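# Put the alphabet block into the child's toy box

## Task

Place the alphabet block inside the daughter's toy box, and have it still sitting there once the robot lets go and the scene is ended.

## Robot and tools

Robot: two UR7e-type arms, left_arm and right_arm, each with a Robotiq 140 two-finger gripper. left_arm's fingers can fold at a hinge. A part held in the outer quarter of the pads, nearest the fingertips, is squeezed normally. Held nearer the palm, the fingers may wrap round it: narrow parts can slip, wide parts can be crushed. Pressing those fingertips into a surface folds them easily and quietly, which can spoil the next grip. right_arm's fingers are rigid. A camera stand sits behind the arms.

Frames: the scene frame has its origin at table height, midway between the nominal bases, +z up, +x out over the table, left_arm toward +y. Arm names do not match image sides. Measured bases: left_arm (-0.043, +0.455, 0), right_arm (-0.045, -0.498, 0), both nearly unrotated. Each arm reports end_effector_position (m), end_effector_quat_wxyz and velocities in its own base frame. That point lies between the closed pads. Fingertips reach about 33 mm past it at gaps up to 40 mm, and about 9 mm past it when fully open. The gripper's fingers point along its +z axis and close along its y axis. Reported poses may be off by a few cm.

Row layout, used by execute_actions and move: 18 numbers in [-1, 1]. The first 9 are for left_arm: dx, dy, dz, rx, ry, rz, gripper position, force_limit, speed. The next 9 are the same for right_arm. Both arms are always included. dx..rz are an offset, not a pose. They are measured from that arm's current Hand target, along the Hand target's own axes. 1.0 = 0.6 m or 180 degrees. rx, ry, rz form a single rotation vector. Offsets stack from call to call: sending the same offset again moves the arm further. Six zeros re-command the current Hand target. Gripper numbers are absolute: position +1 = open (140 mm), about -0.8 = pads touching, -1 = close until blocked. force_limit runs from -1 (about 14 N) to +1 (about 58 N). speed runs from about 30 mm/s at -1 to 250 mm/s at +1; faster closing grips harder. Resend the previous gripper numbers to leave a gripper alone, since 0 is itself a command. Orientation is clipped to within 32 degrees of the measured orientation at each step.

execute_actions(actions, cameras): a list of actions. Each action is up to 15 rows, one per 1/30 s. A short action holds its last row to fill 15 steps. Every row is an offset from the start of its action. Images come back only when actions is empty or cameras names them; ["all"] gives every camera.

move(target, speed, blend, stop_force, zero, blocking, cameras): a straight-line path to one row, or to up to 15 rows. Every row is an offset from the same starting Hand targets. speed is m/s, 0.002-3.6, default 0.25. blend is corner rounding in m. stop_force (3-120 N) ends an arm's path when it feels that much push; leave it out when lifting off a contact. Paths do not avoid obstacles and time out at 10 s. Avoid routing a path near an arm's own base. The result adds a move: line giving the outcome (done, off_target, held, fault, moving) and any limits that acted.

wait(seconds 0-10), stop() to brake a running move, zoom_image(camera, region [x0,y0,x1,y1] pixels, at most 504x504), zero_wrist_force(arm), read_manual, finished_scene() to end the scene, which cannot be undone.

Cameras: cam_head_left, cam_head_right, cam_high, cam_low, cam_left_wrist, cam_right_wrist, each 896x504.

Results: Hand target is the last commanded pose and the base for the next offsets. If the gripper rests short of it, send the remaining distance as an offset. object_status: 0 moving, 1 blocked while opening, 2 blocked while closing (expected for a good grip), 3 reached the command or pads met, which may mean nothing is held. position_measured is in counts: 3 = open, 139 = 60 mm, 200 = 20 mm, 230 = pads touching. Wrist force and torque are in the end-effector axes. Joint torques include the arm's own weight.

Cautions: contact force near 150 N, or a joint overload, makes the arm stop for 10 s. Wrist joint limits are 24.9 N m. The arms are stiff, so aiming even slightly past a firm contact can trigger a fault. Move slowly near contact and use stop_force. Do not drop the block from height, slam it, or let it off the table. Do not let the arms collide or let one gripper squeeze the other. Long loaded or outstretched holds heat the motors, and over-temperature brakes the arm for 30-60 s. Grip the block near the pad tips and check that status reads 2. Lower it into the box, open, lift clear, then confirm with cameras before calling finished_scene.

Each tool is called as a command line: name --argument value for each argument, lists and objects as JSON in quotes; but a table of rows of numbers goes row by row, as --pt "numbers of a row", without its own name.

## Session

execute_actions --actions '[]'

Scene clock: 0.00 s.
left_arm: end_effector_position=(+0.8182, +0.0183, +0.3955) position_measured=3 object_status=3 end_effector_quat_wxyz=(+0.119, +0.682, -0.017, +0.722) | right_arm: end_effector_position=(+0.9577, +0.2951, +0.3781) position_measured=3 object_status=3 end_effector_quat_wxyz=(-0.437, +0.631, +0.125, +0.629)
Joint positions: left_arm=[-0.112 -1.049 1.762 -3.925 -1.647 2.998] | right_arm=[-0.079 -0.428 0.713 -3.697 -0.707 3.759]
Joint velocities: within noise
Joint torques (N m): no reading
Wrist force (N): no reading
Wrist torque (N m): no reading
Wrist force, peak (N): no reading
Hand target: left_arm +0.8182, +0.0183, +0.3955; +0.119, +0.682, -0.017, +0.722 | right_arm +0.9577, +0.2951, +0.3781; -0.437, +0.631, +0.125, +0.629
Tool commands: left_gripper/position=+1.0 left_gripper/force_limit=+1.0 left_gripper/speed=+1.0 right_gripper/position=+1.0 right_gripper/force_limit=+1.0 right_gripper/speed=+1.0

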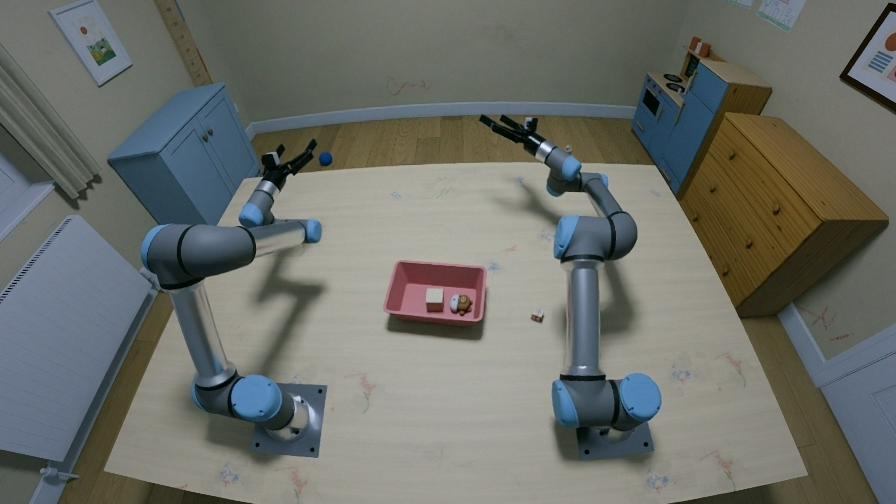

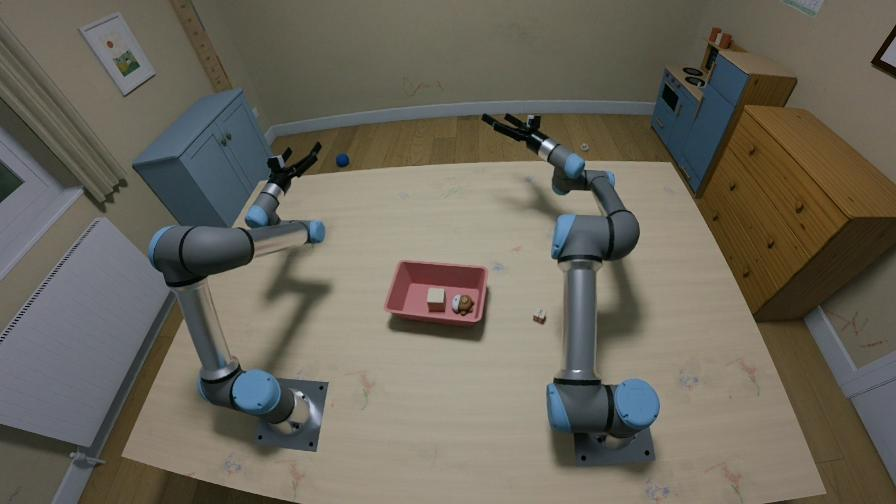

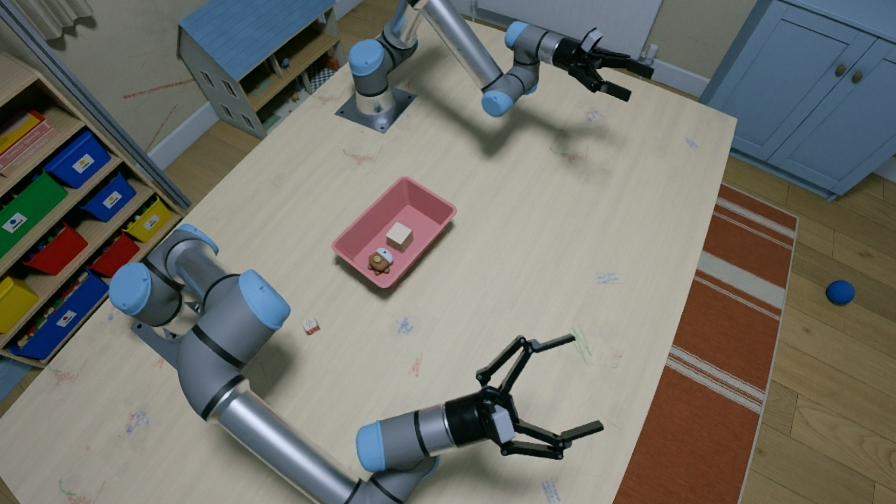

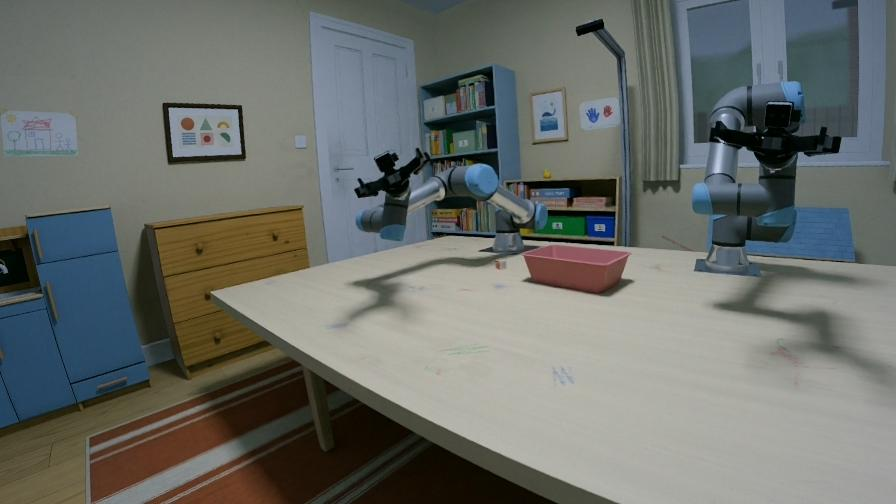

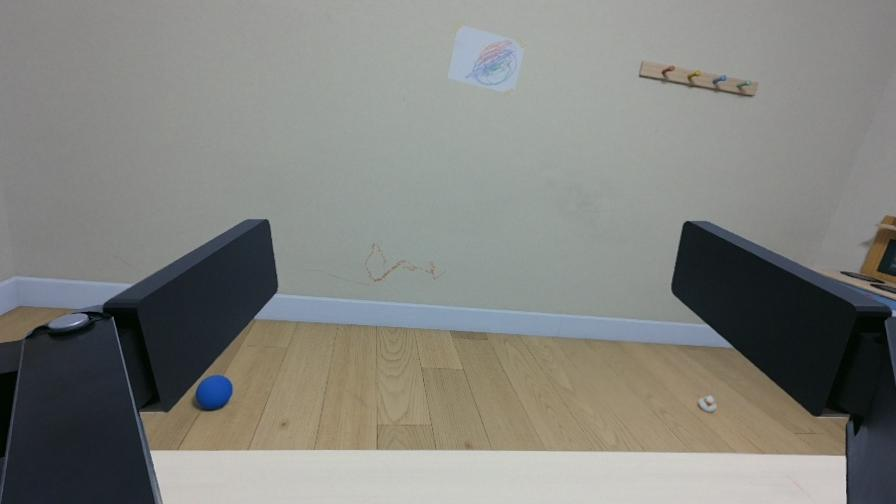

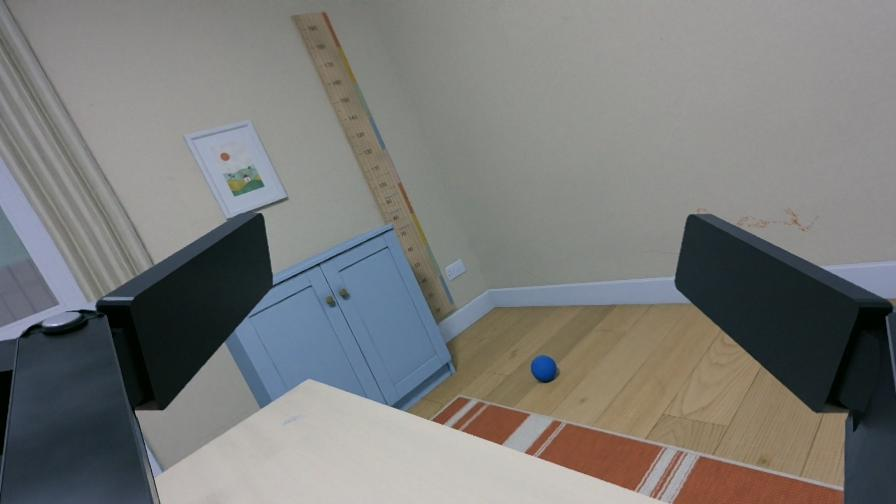

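zoom_image --camera "cam_high" --region '[270, 160, 470, 360]'

zoom_image --camera "cam_head_left" --region '[370, 240, 570, 350]'

Scaled by 2.520.

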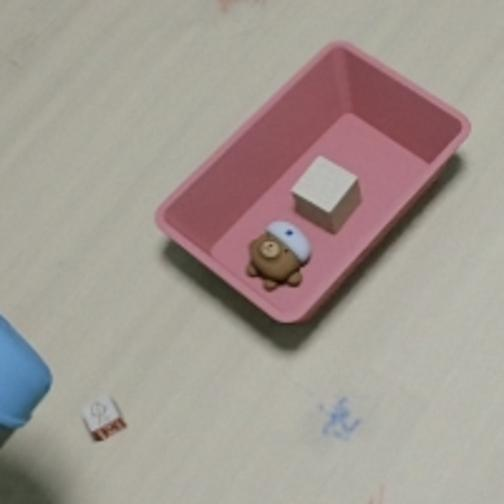

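Scaled by 2.520.

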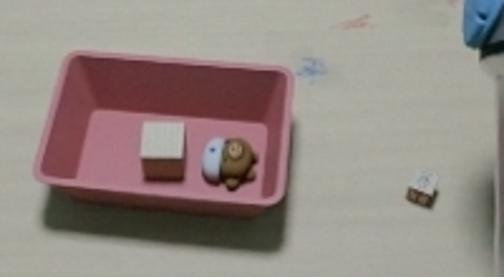

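move --target '[0,0,0,0,0,0,1,1,1,-0.1575,-0.594,-0.803,-0.318,-0.458,0.091,0,-1,0]' --speed 0.5 --cameras '["all"]'

Scene clock: 15.77 s.
left_arm: end_effector_position=(+0.8182, +0.0183, +0.3955) position_measured=3 object_status=3 end_effector_quat_wxyz=(+0.119, +0.682, -0.017, +0.722) | right_arm: end_effector_position=(+0.3592, +0.2003, +0.3497) position_measured=129 object_status=3 end_effector_quat_wxyz=(+0.000, +1.000, +0.000, +0.001)
Joint positions: left_arm=[-0.112 -1.049 1.762 -3.925 -1.647 2.998] | right_arm=[0.178 -1.795 1.58 -1.358 -1.57 3.319]
Joint torques (N m): left_arm=[-1.03 -44.57 -20.75 -2.17 -0.21 -0.13] | right_arm=[-12.49 -8.02 -19.97 -1.21 1.14 -0.06]
Wrist force (N): left_arm=[0.0 0.1 0.2] | right_arm=[0.0 -2.8 3.9]
Wrist torque (N m): left_arm=[0.02 -0.01 0.00] | right_arm=[-0.63 -0.44 -0.10]
Wrist force, peak (N): left_arm=[-0.2 0.5 -0.4] | right_arm=[-1.9 -3.0 4.1]
Hand target: left_arm +0.8182, +0.0183, +0.3955; +0.119, +0.682, -0.017, +0.722 | right_arm +0.3591, +0.2002, +0.3496; +0.000, +1.000, +0.000, +0.001
Off the commanded pose: left_arm 0.000 m, 0 deg | right_arm 0.000 m, 0 deg.
move: done

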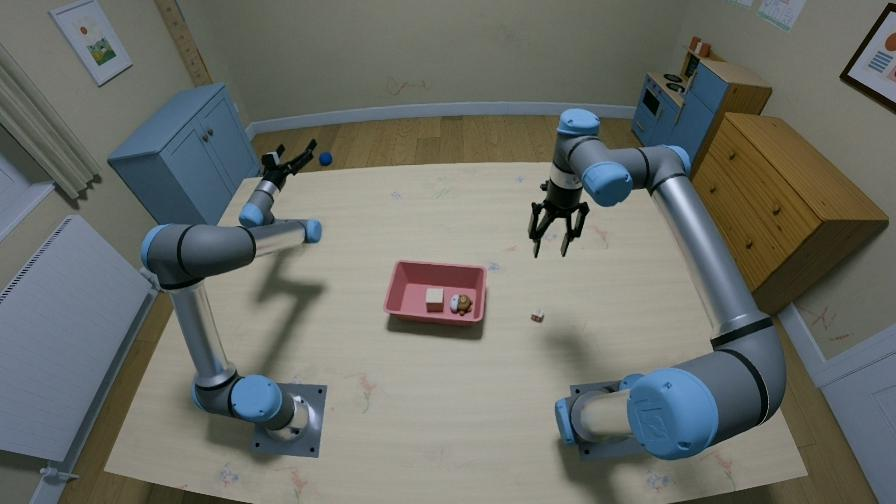

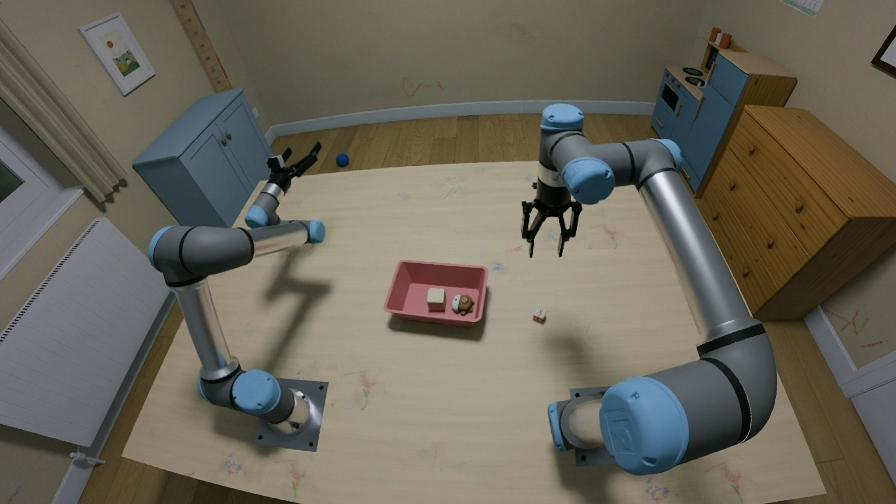

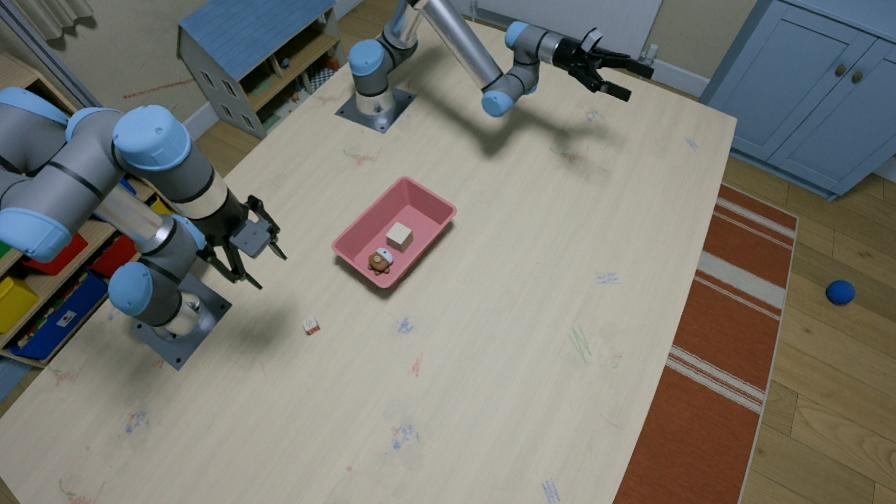

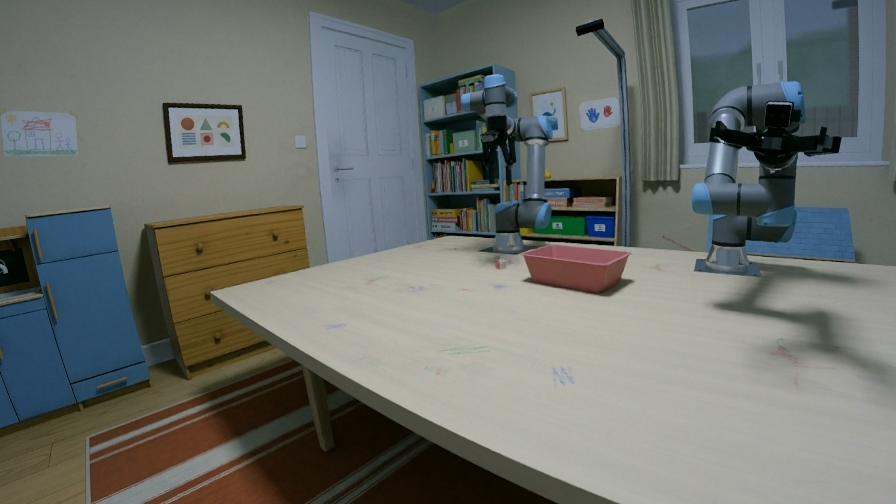

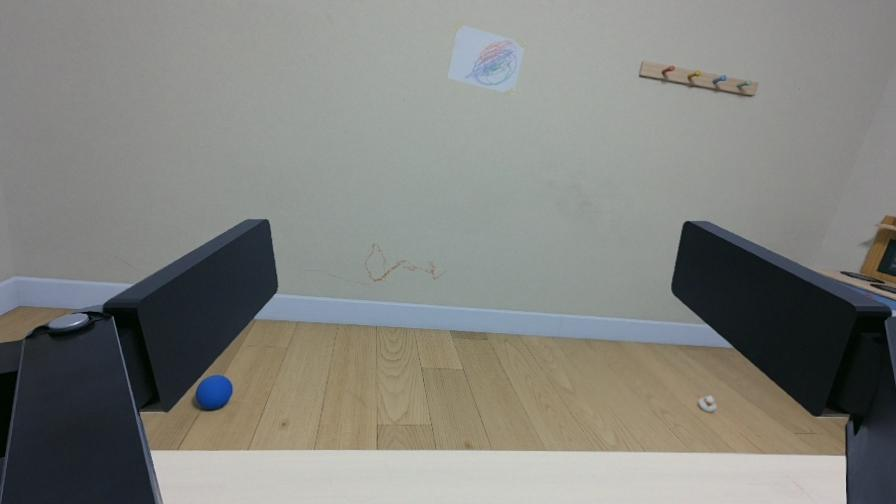

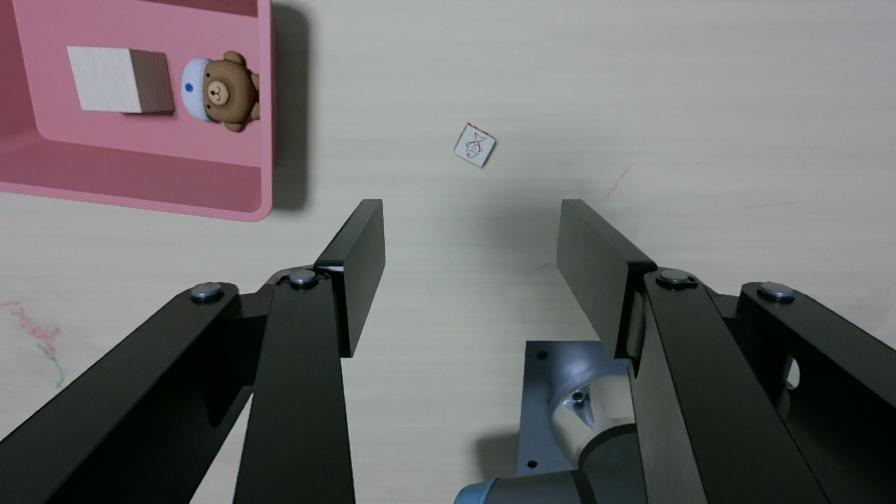

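move --target '[0,0,0,0,0,0,1,1,1,0.003,0.032,0.333,0,0,-0.3333,0,-1,0]' --speed 0.4 --cameras '["cam_right_wrist"]'

Scene clock: 27.17 s.
left_arm: end_effector_position=(+0.8182, +0.0183, +0.3955) position_measured=3 object_status=3 end_effector_quat_wxyz=(+0.119, +0.682, -0.017, +0.722) | right_arm: end_effector_position=(+0.3612, +0.1811, +0.1498) position_measured=129 object_status=3 end_effector_quat_wxyz=(+0.000, +0.866, +0.500, +0.001)
Joint positions: left_arm=[-0.112 -1.049 1.762 -3.925 -1.647 2.998] | right_arm=[0.128 -1.792 2.093 -1.873 -1.57 2.223]
Joint torques (N m): left_arm=[-0.75 -43.42 -20.09 -2.19 -0.17 0.07] | right_arm=[8.46 -22.9 -28.21 -2.46 -0.74 -1.69]
Wrist force (N): left_arm=[0.2 0.0 0.3] | right_arm=[-0.1 -2.5 3.9]
Wrist torque (N m): left_arm=[0.00 -0.06 0.00] | right_arm=[-0.58 -0.45 -0.23]
Wrist force, peak (N): left_arm=[0.1 0.6 -0.1] | right_arm=[0.0 -2.6 5.7]
Hand target: left_arm +0.8182, +0.0183, +0.3955; +0.119, +0.682, -0.017, +0.722 | right_arm +0.3612, +0.1812, +0.1498; +0.000, +0.866, +0.500, +0.001
Off the commanded pose: left_arm 0.000 m, 0 deg | right_arm 0.000 m, 0 deg.
move: done
Images, in order (width x height): cam_right_wrist 896x504.

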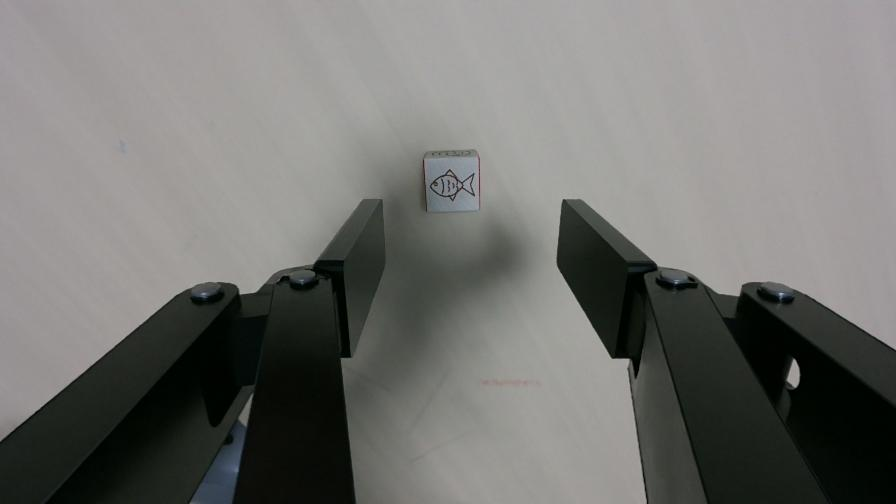

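move --pt "0 0 0 0 0 0 1 1 1 0.003 -0.01 0.183 0 0 0 0 -1 0" --pt "0 0 0 0 0 0 1 1 1 0.003 -0.01 0.183 0 0 0 -1 -0.5 -1" --speed 0.2 --cameras '["cam_right_wrist","cam_low"]'

Scene clock: 32.17 s.
left_arm: end_effector_position=(+0.8182, +0.0183, +0.3955) position_measured=3 object_status=3 end_effector_quat_wxyz=(+0.119, +0.682, -0.017, +0.722) | right_arm: end_effector_position=(+0.3571, +0.1858, +0.0400) position_measured=183 object_status=0 end_effector_quat_wxyz=(+0.000, +0.866, +0.500, +0.001)
Joint positions: left_arm=[-0.112 -1.049 1.762 -3.925 -1.647 2.998] | right_arm=[0.142 -1.652 2.295 -2.215 -1.57 2.236]
Joint torques (N m): left_arm=[0.11 -44.94 -21.08 -1.99 -0.56 -0.1] | right_arm=[-7.45 -10.67 -15.4 -4.93 -1.91 -1.63]
Wrist force (N): left_arm=[-0.5 0.2 0.3] | right_arm=[-1.2 -4.3 -5.7]
Wrist torque (N m): left_arm=[0.04 0.11 0.00] | right_arm=[-0.50 -0.46 -0.24]
Wrist force, peak (N): left_arm=[-0.4 0.5 0.2] | right_arm=[-1.2 -4.5 -5.9]
Hand target: left_arm +0.8182, +0.0183, +0.3955; +0.119, +0.682, -0.017, +0.722 | right_arm +0.3571, +0.1858, +0.0400; +0.000, +0.866, +0.500, +0.001
Off the commanded pose: left_arm 0.000 m, 0 deg | right_arm 0.000 m, 0 deg.
move: done
Images, in order (width x height): cam_low 896x504, cam_right_wrist 896x504.

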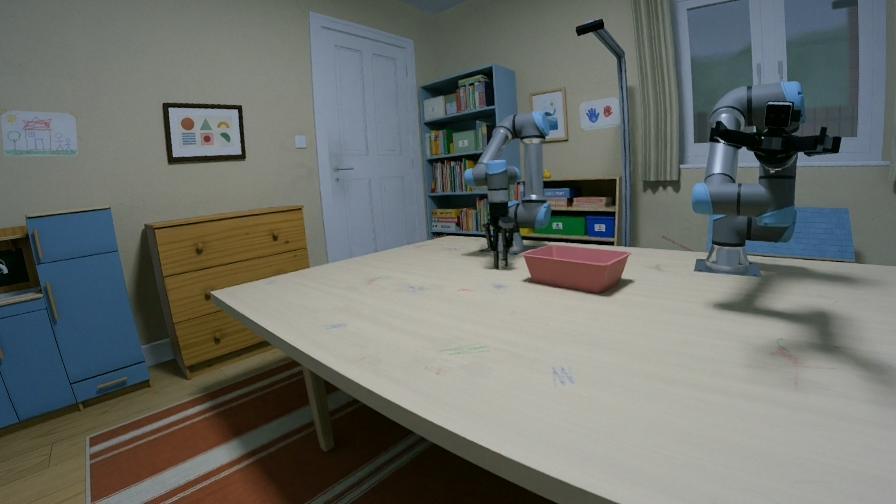

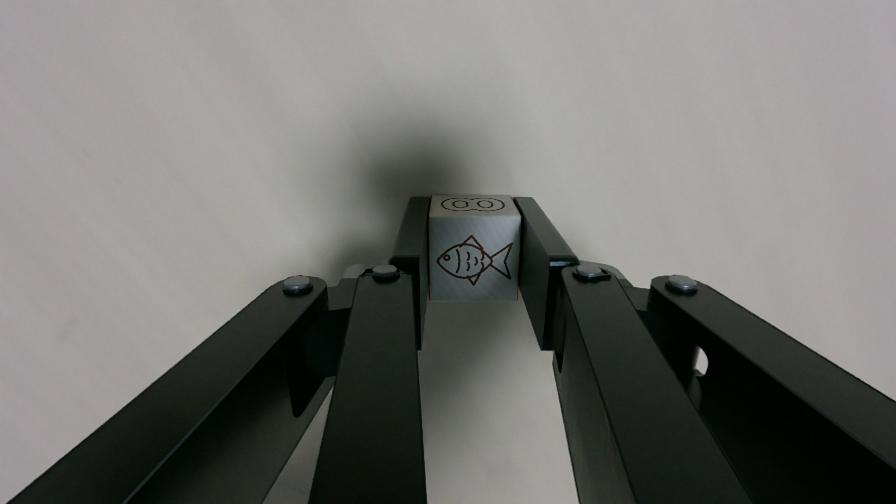

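move --pt "0 0 0 0 0 0 1 1 1 0 0 -0.25 0 0 0 -1 -0.5 -1" --pt "0 0 0 0 0 0 1 1 1 0.672 -0.267 -0.333 0 0 -0.1667 -1 -0.5 -1" --speed 0.35 --blend 0.05 --cameras '["cam_right_wrist","cam_high","cam_low","cam_head_left"]'

Scene clock: 39.17 s.
left_arm: end_effector_position=(+0.8182, +0.0183, +0.3955) position_measured=3 object_status=3 end_effector_quat_wxyz=(+0.119, +0.682, -0.017, +0.722) | right_arm: end_effector_position=(+0.4196, +0.6149, +0.2402) position_measured=183 object_status=2 end_effector_quat_wxyz=(+0.000, +0.707, +0.707, +0.001)
Joint positions: left_arm=[-0.112 -1.049 1.762 -3.925 -1.647 2.998] | right_arm=[0.792 -0.965 0.864 -1.472 -1.572 2.363]
Joint torques (N m): left_arm=[0.14 -45.97 -21.34 -2.15 -0.49 0.21] | right_arm=[-12.4 -47.37 -33.02 -4.24 0.25 1.38]
Wrist force (N): left_arm=[-0.1 0.2 -0.3] | right_arm=[0.2 -2.6 4.4]
Wrist torque (N m): left_arm=[0.04 0.03 0.01] | right_arm=[-0.59 -0.52 -0.21]
Wrist force, peak (N): left_arm=[-0.3 0.5 -0.4] | right_arm=[-0.2 -2.5 8.0]
Hand target: left_arm +0.8182, +0.0183, +0.3955; +0.119, +0.682, -0.017, +0.722 | right_arm +0.4197, +0.6149, +0.2402; +0.000, +0.707, +0.707, +0.001
Off the commanded pose: left_arm 0.000 m, 0 deg | right_arm 0.000 m, 0 deg.
move: done
Images, in order (width x height): cam_head_left 896x504, cam_high 896x504, cam_low 896x504, cam_right_wrist 896x504.

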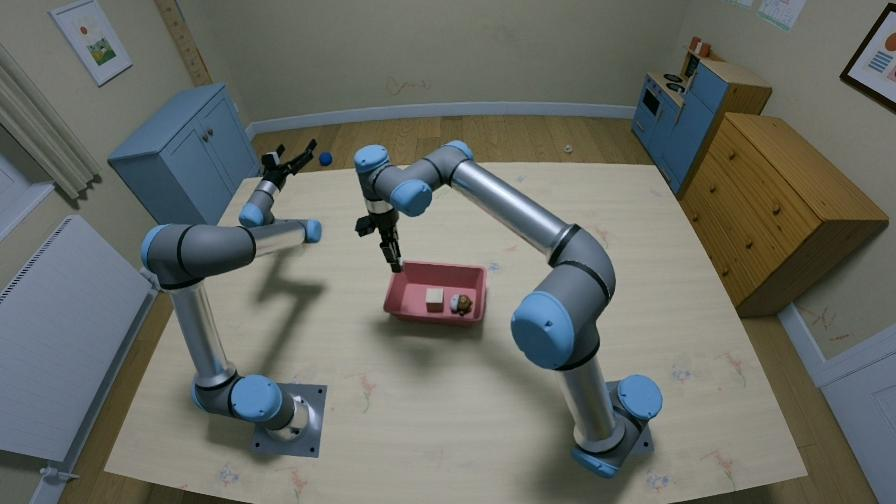

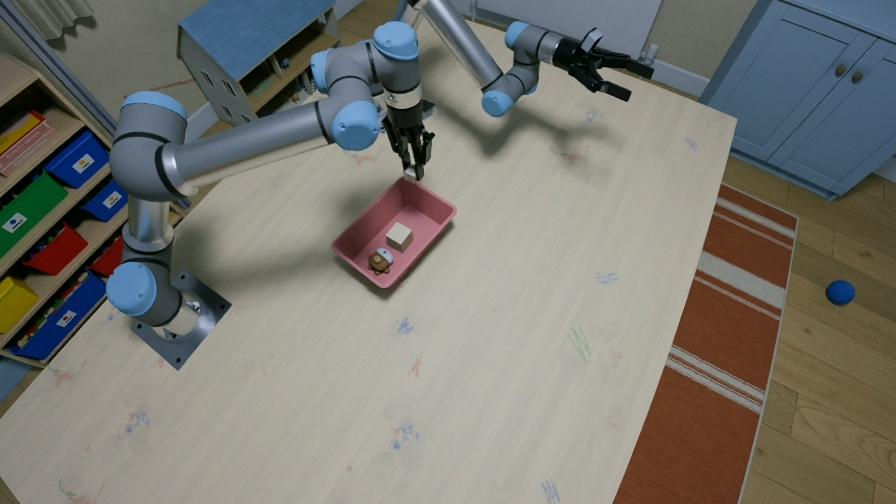

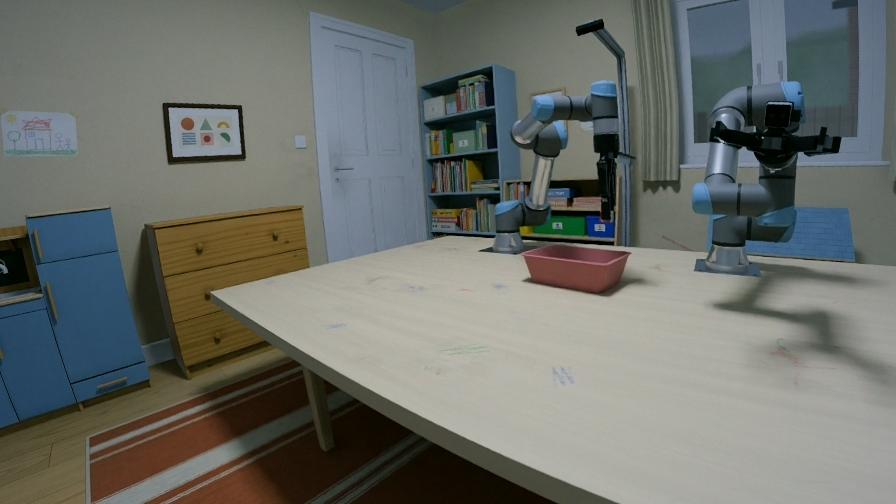

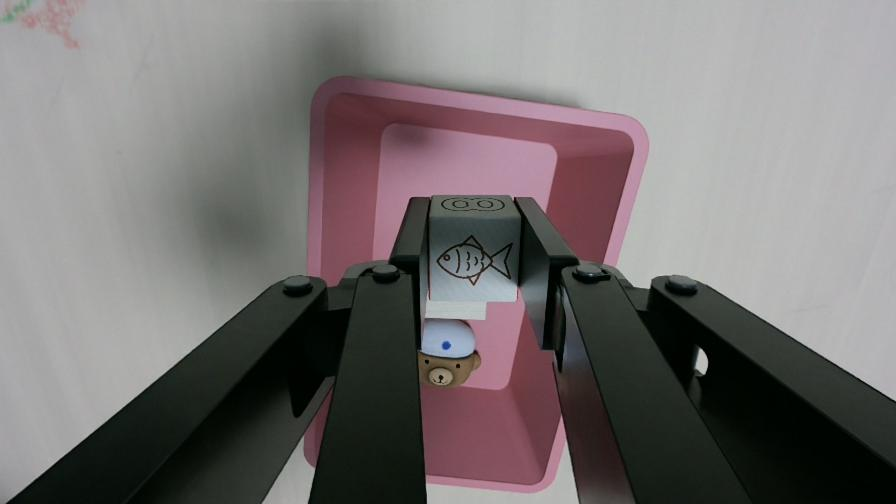

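move --target '[0,0,0,0,0,0,1,1,1,-0.025,0.008,0.283,0,0,0,-1,-0.5,-1]' --speed 0.2

move --target '[0,0,0,0,0,0,1,1,1,0,0,0.045,0,0,0,-1,-0.5,-1]' --speed 0.015 --stop_force 4 --cameras '["cam_right_wrist","cam_high"]'

Scene clock: 45.23 s.
left_arm: end_effector_position=(+0.8182, +0.0183, +0.3955) position_measured=3 object_status=3 end_effector_quat_wxyz=(+0.119, +0.682, -0.017, +0.722) | right_arm: end_effector_position=(+0.4248, +0.6000, +0.0704) position_measured=183 object_status=2 end_effector_quat_wxyz=(+0.000, +0.707, +0.707, +0.001)
Joint positions: left_arm=[-0.112 -1.049 1.762 -3.925 -1.647 2.998] | right_arm=[0.773 -0.94 1.262 -1.894 -1.571 2.343]
Joint torques (N m): left_arm=[1 -44.73 -22.05 -2.1 -0.83 0.23] | right_arm=[8.18 -58.35 -23.92 -3.57 2.39 1.53]
Wrist force (N): left_arm=[-0.2 0.0 0.0] | right_arm=[0.2 -2.5 4.4]
Wrist torque (N m): left_arm=[0.01 0.04 0.00] | right_arm=[-0.56 -0.53 -0.10]
Wrist force, peak (N): left_arm=[-0.4 0.2 -0.5] | right_arm=[-0.4 -2.5 7.0]
Hand target: left_arm +0.8182, +0.0183, +0.3955; +0.119, +0.682, -0.017, +0.722 | right_arm +0.4247, +0.6001, +0.0704; +0.000, +0.707, +0.707, +0.001
Off the commanded pose: left_arm 0.000 m, 0 deg | right_arm 0.000 m, 0 deg.
move: done

Scene clock: 48.10 s.
left_arm: end_effector_position=(+0.8182, +0.0183, +0.3955) position_measured=3 object_status=3 end_effector_quat_wxyz=(+0.119, +0.682, -0.017, +0.722) | right_arm: end_effector_position=(+0.4247, +0.6001, +0.0436) position_measured=183 object_status=2 end_effector_quat_wxyz=(+0.000, +0.707, +0.707, +0.001)
Joint positions: left_arm=[-0.112 -1.049 1.762 -3.925 -1.647 2.998] | right_arm=[0.773 -0.917 1.296 -1.952 -1.571 2.343]
Joint torques (N m): left_arm=[-1.45 -45.79 -19.87 -2.09 -0.59 -0.27] | right_arm=[8.91 -60.81 -30.99 -0.16 2.09 0.57]
Wrist force (N): left_arm=[-0.2 0.1 -0.1] | right_arm=[0.7 -1.4 2.1]
Wrist torque (N m): left_arm=[0.02 0.03 0.00] | right_arm=[-0.55 -0.51 -0.10]
Wrist force, peak (N): left_arm=[-0.5 0.4 0.0] | right_arm=[-2.6 -4.2 -6.4]
Hand target: left_arm +0.8182, +0.0183, +0.3955; +0.119, +0.682, -0.017, +0.722 | right_arm +0.4247, +0.6001, +0.0436; +0.000, +0.707, +0.707, +0.001
Off the commanded pose: left_arm 0.000 m, 0 deg | right_arm 0.000 m, 0 deg.
move: contact (right_arm)
Images, in order (width x height): cam_high 896x504, cam_right_wrist 896x504.

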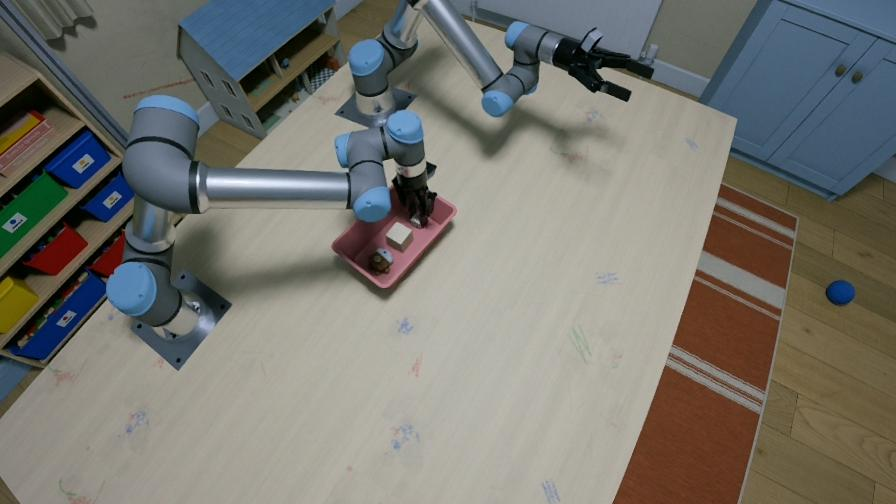

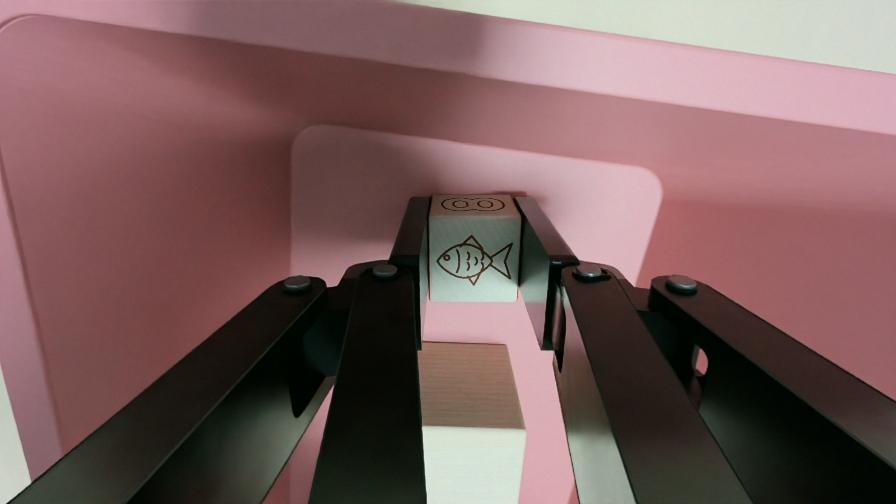

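Placed on the floor of the box. Release and lift.

move --pt "0 0 0 0 0 0 1 1 1 0 0 0 0 0 0 -0.2 -0.5 -1" --pt "0 0 0 0 0 0 1 1 1 0 0 -0.3 0 0 0 -0.2 -0.5 -1" --speed 0.2 --cameras '["cam_right_wrist"]'

Scene clock: 51.73 s.
left_arm: end_effector_position=(+0.8182, +0.0183, +0.3955) position_measured=3 object_status=3 end_effector_quat_wxyz=(+0.119, +0.682, -0.017, +0.722) | right_arm: end_effector_position=(+0.4245, +0.6000, +0.2234) position_measured=154 object_status=3 end_effector_quat_wxyz=(+0.000, +0.707, +0.707, +0.001)
Joint positions: left_arm=[-0.112 -1.049 1.762 -3.925 -1.647 2.998] | right_arm=[0.773 -0.997 0.959 -1.534 -1.571 2.344]
Joint torques (N m): left_arm=[-0.64 -44.36 -22.19 -2.13 -0.87 0.23] | right_arm=[15.12 -61.1 -30.36 -3.18 -2.01 1.7]
Wrist force (N): left_arm=[0.2 0.1 -0.2] | right_arm=[0.2 -2.3 4.4]
Wrist torque (N m): left_arm=[0.03 -0.05 0.00] | right_arm=[-0.54 -0.51 -0.12]
Wrist force, peak (N): left_arm=[-0.5 0.6 -0.2] | right_arm=[0.2 -2.5 7.0]
Hand target: left_arm +0.8182, +0.0183, +0.3955; +0.119, +0.682, -0.017, +0.722 | right_arm +0.4245, +0.6000, +0.2236; +0.000, +0.707, +0.707, +0.001
Off the commanded pose: left_arm 0.000 m, 0 deg | right_arm 0.000 m, 0 deg.
move: done
Images, in order (width x height): cam_right_wrist 896x504.

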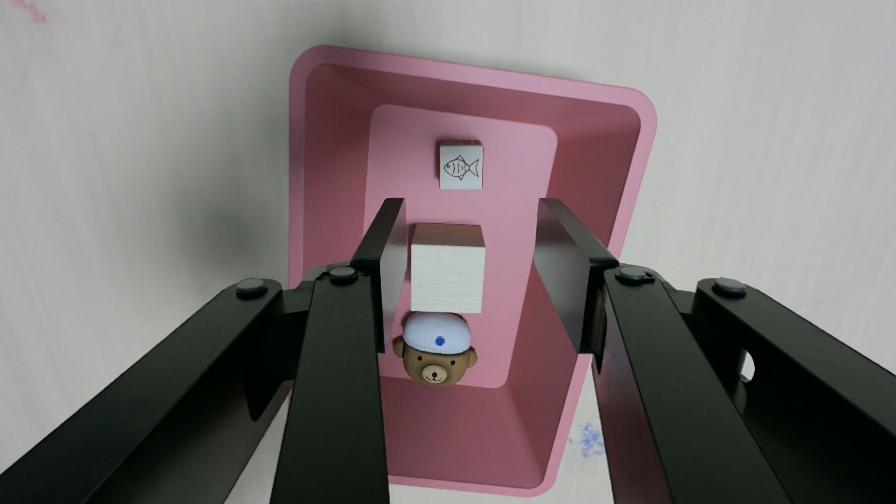

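finished_scene

The scene is finished: the task was done.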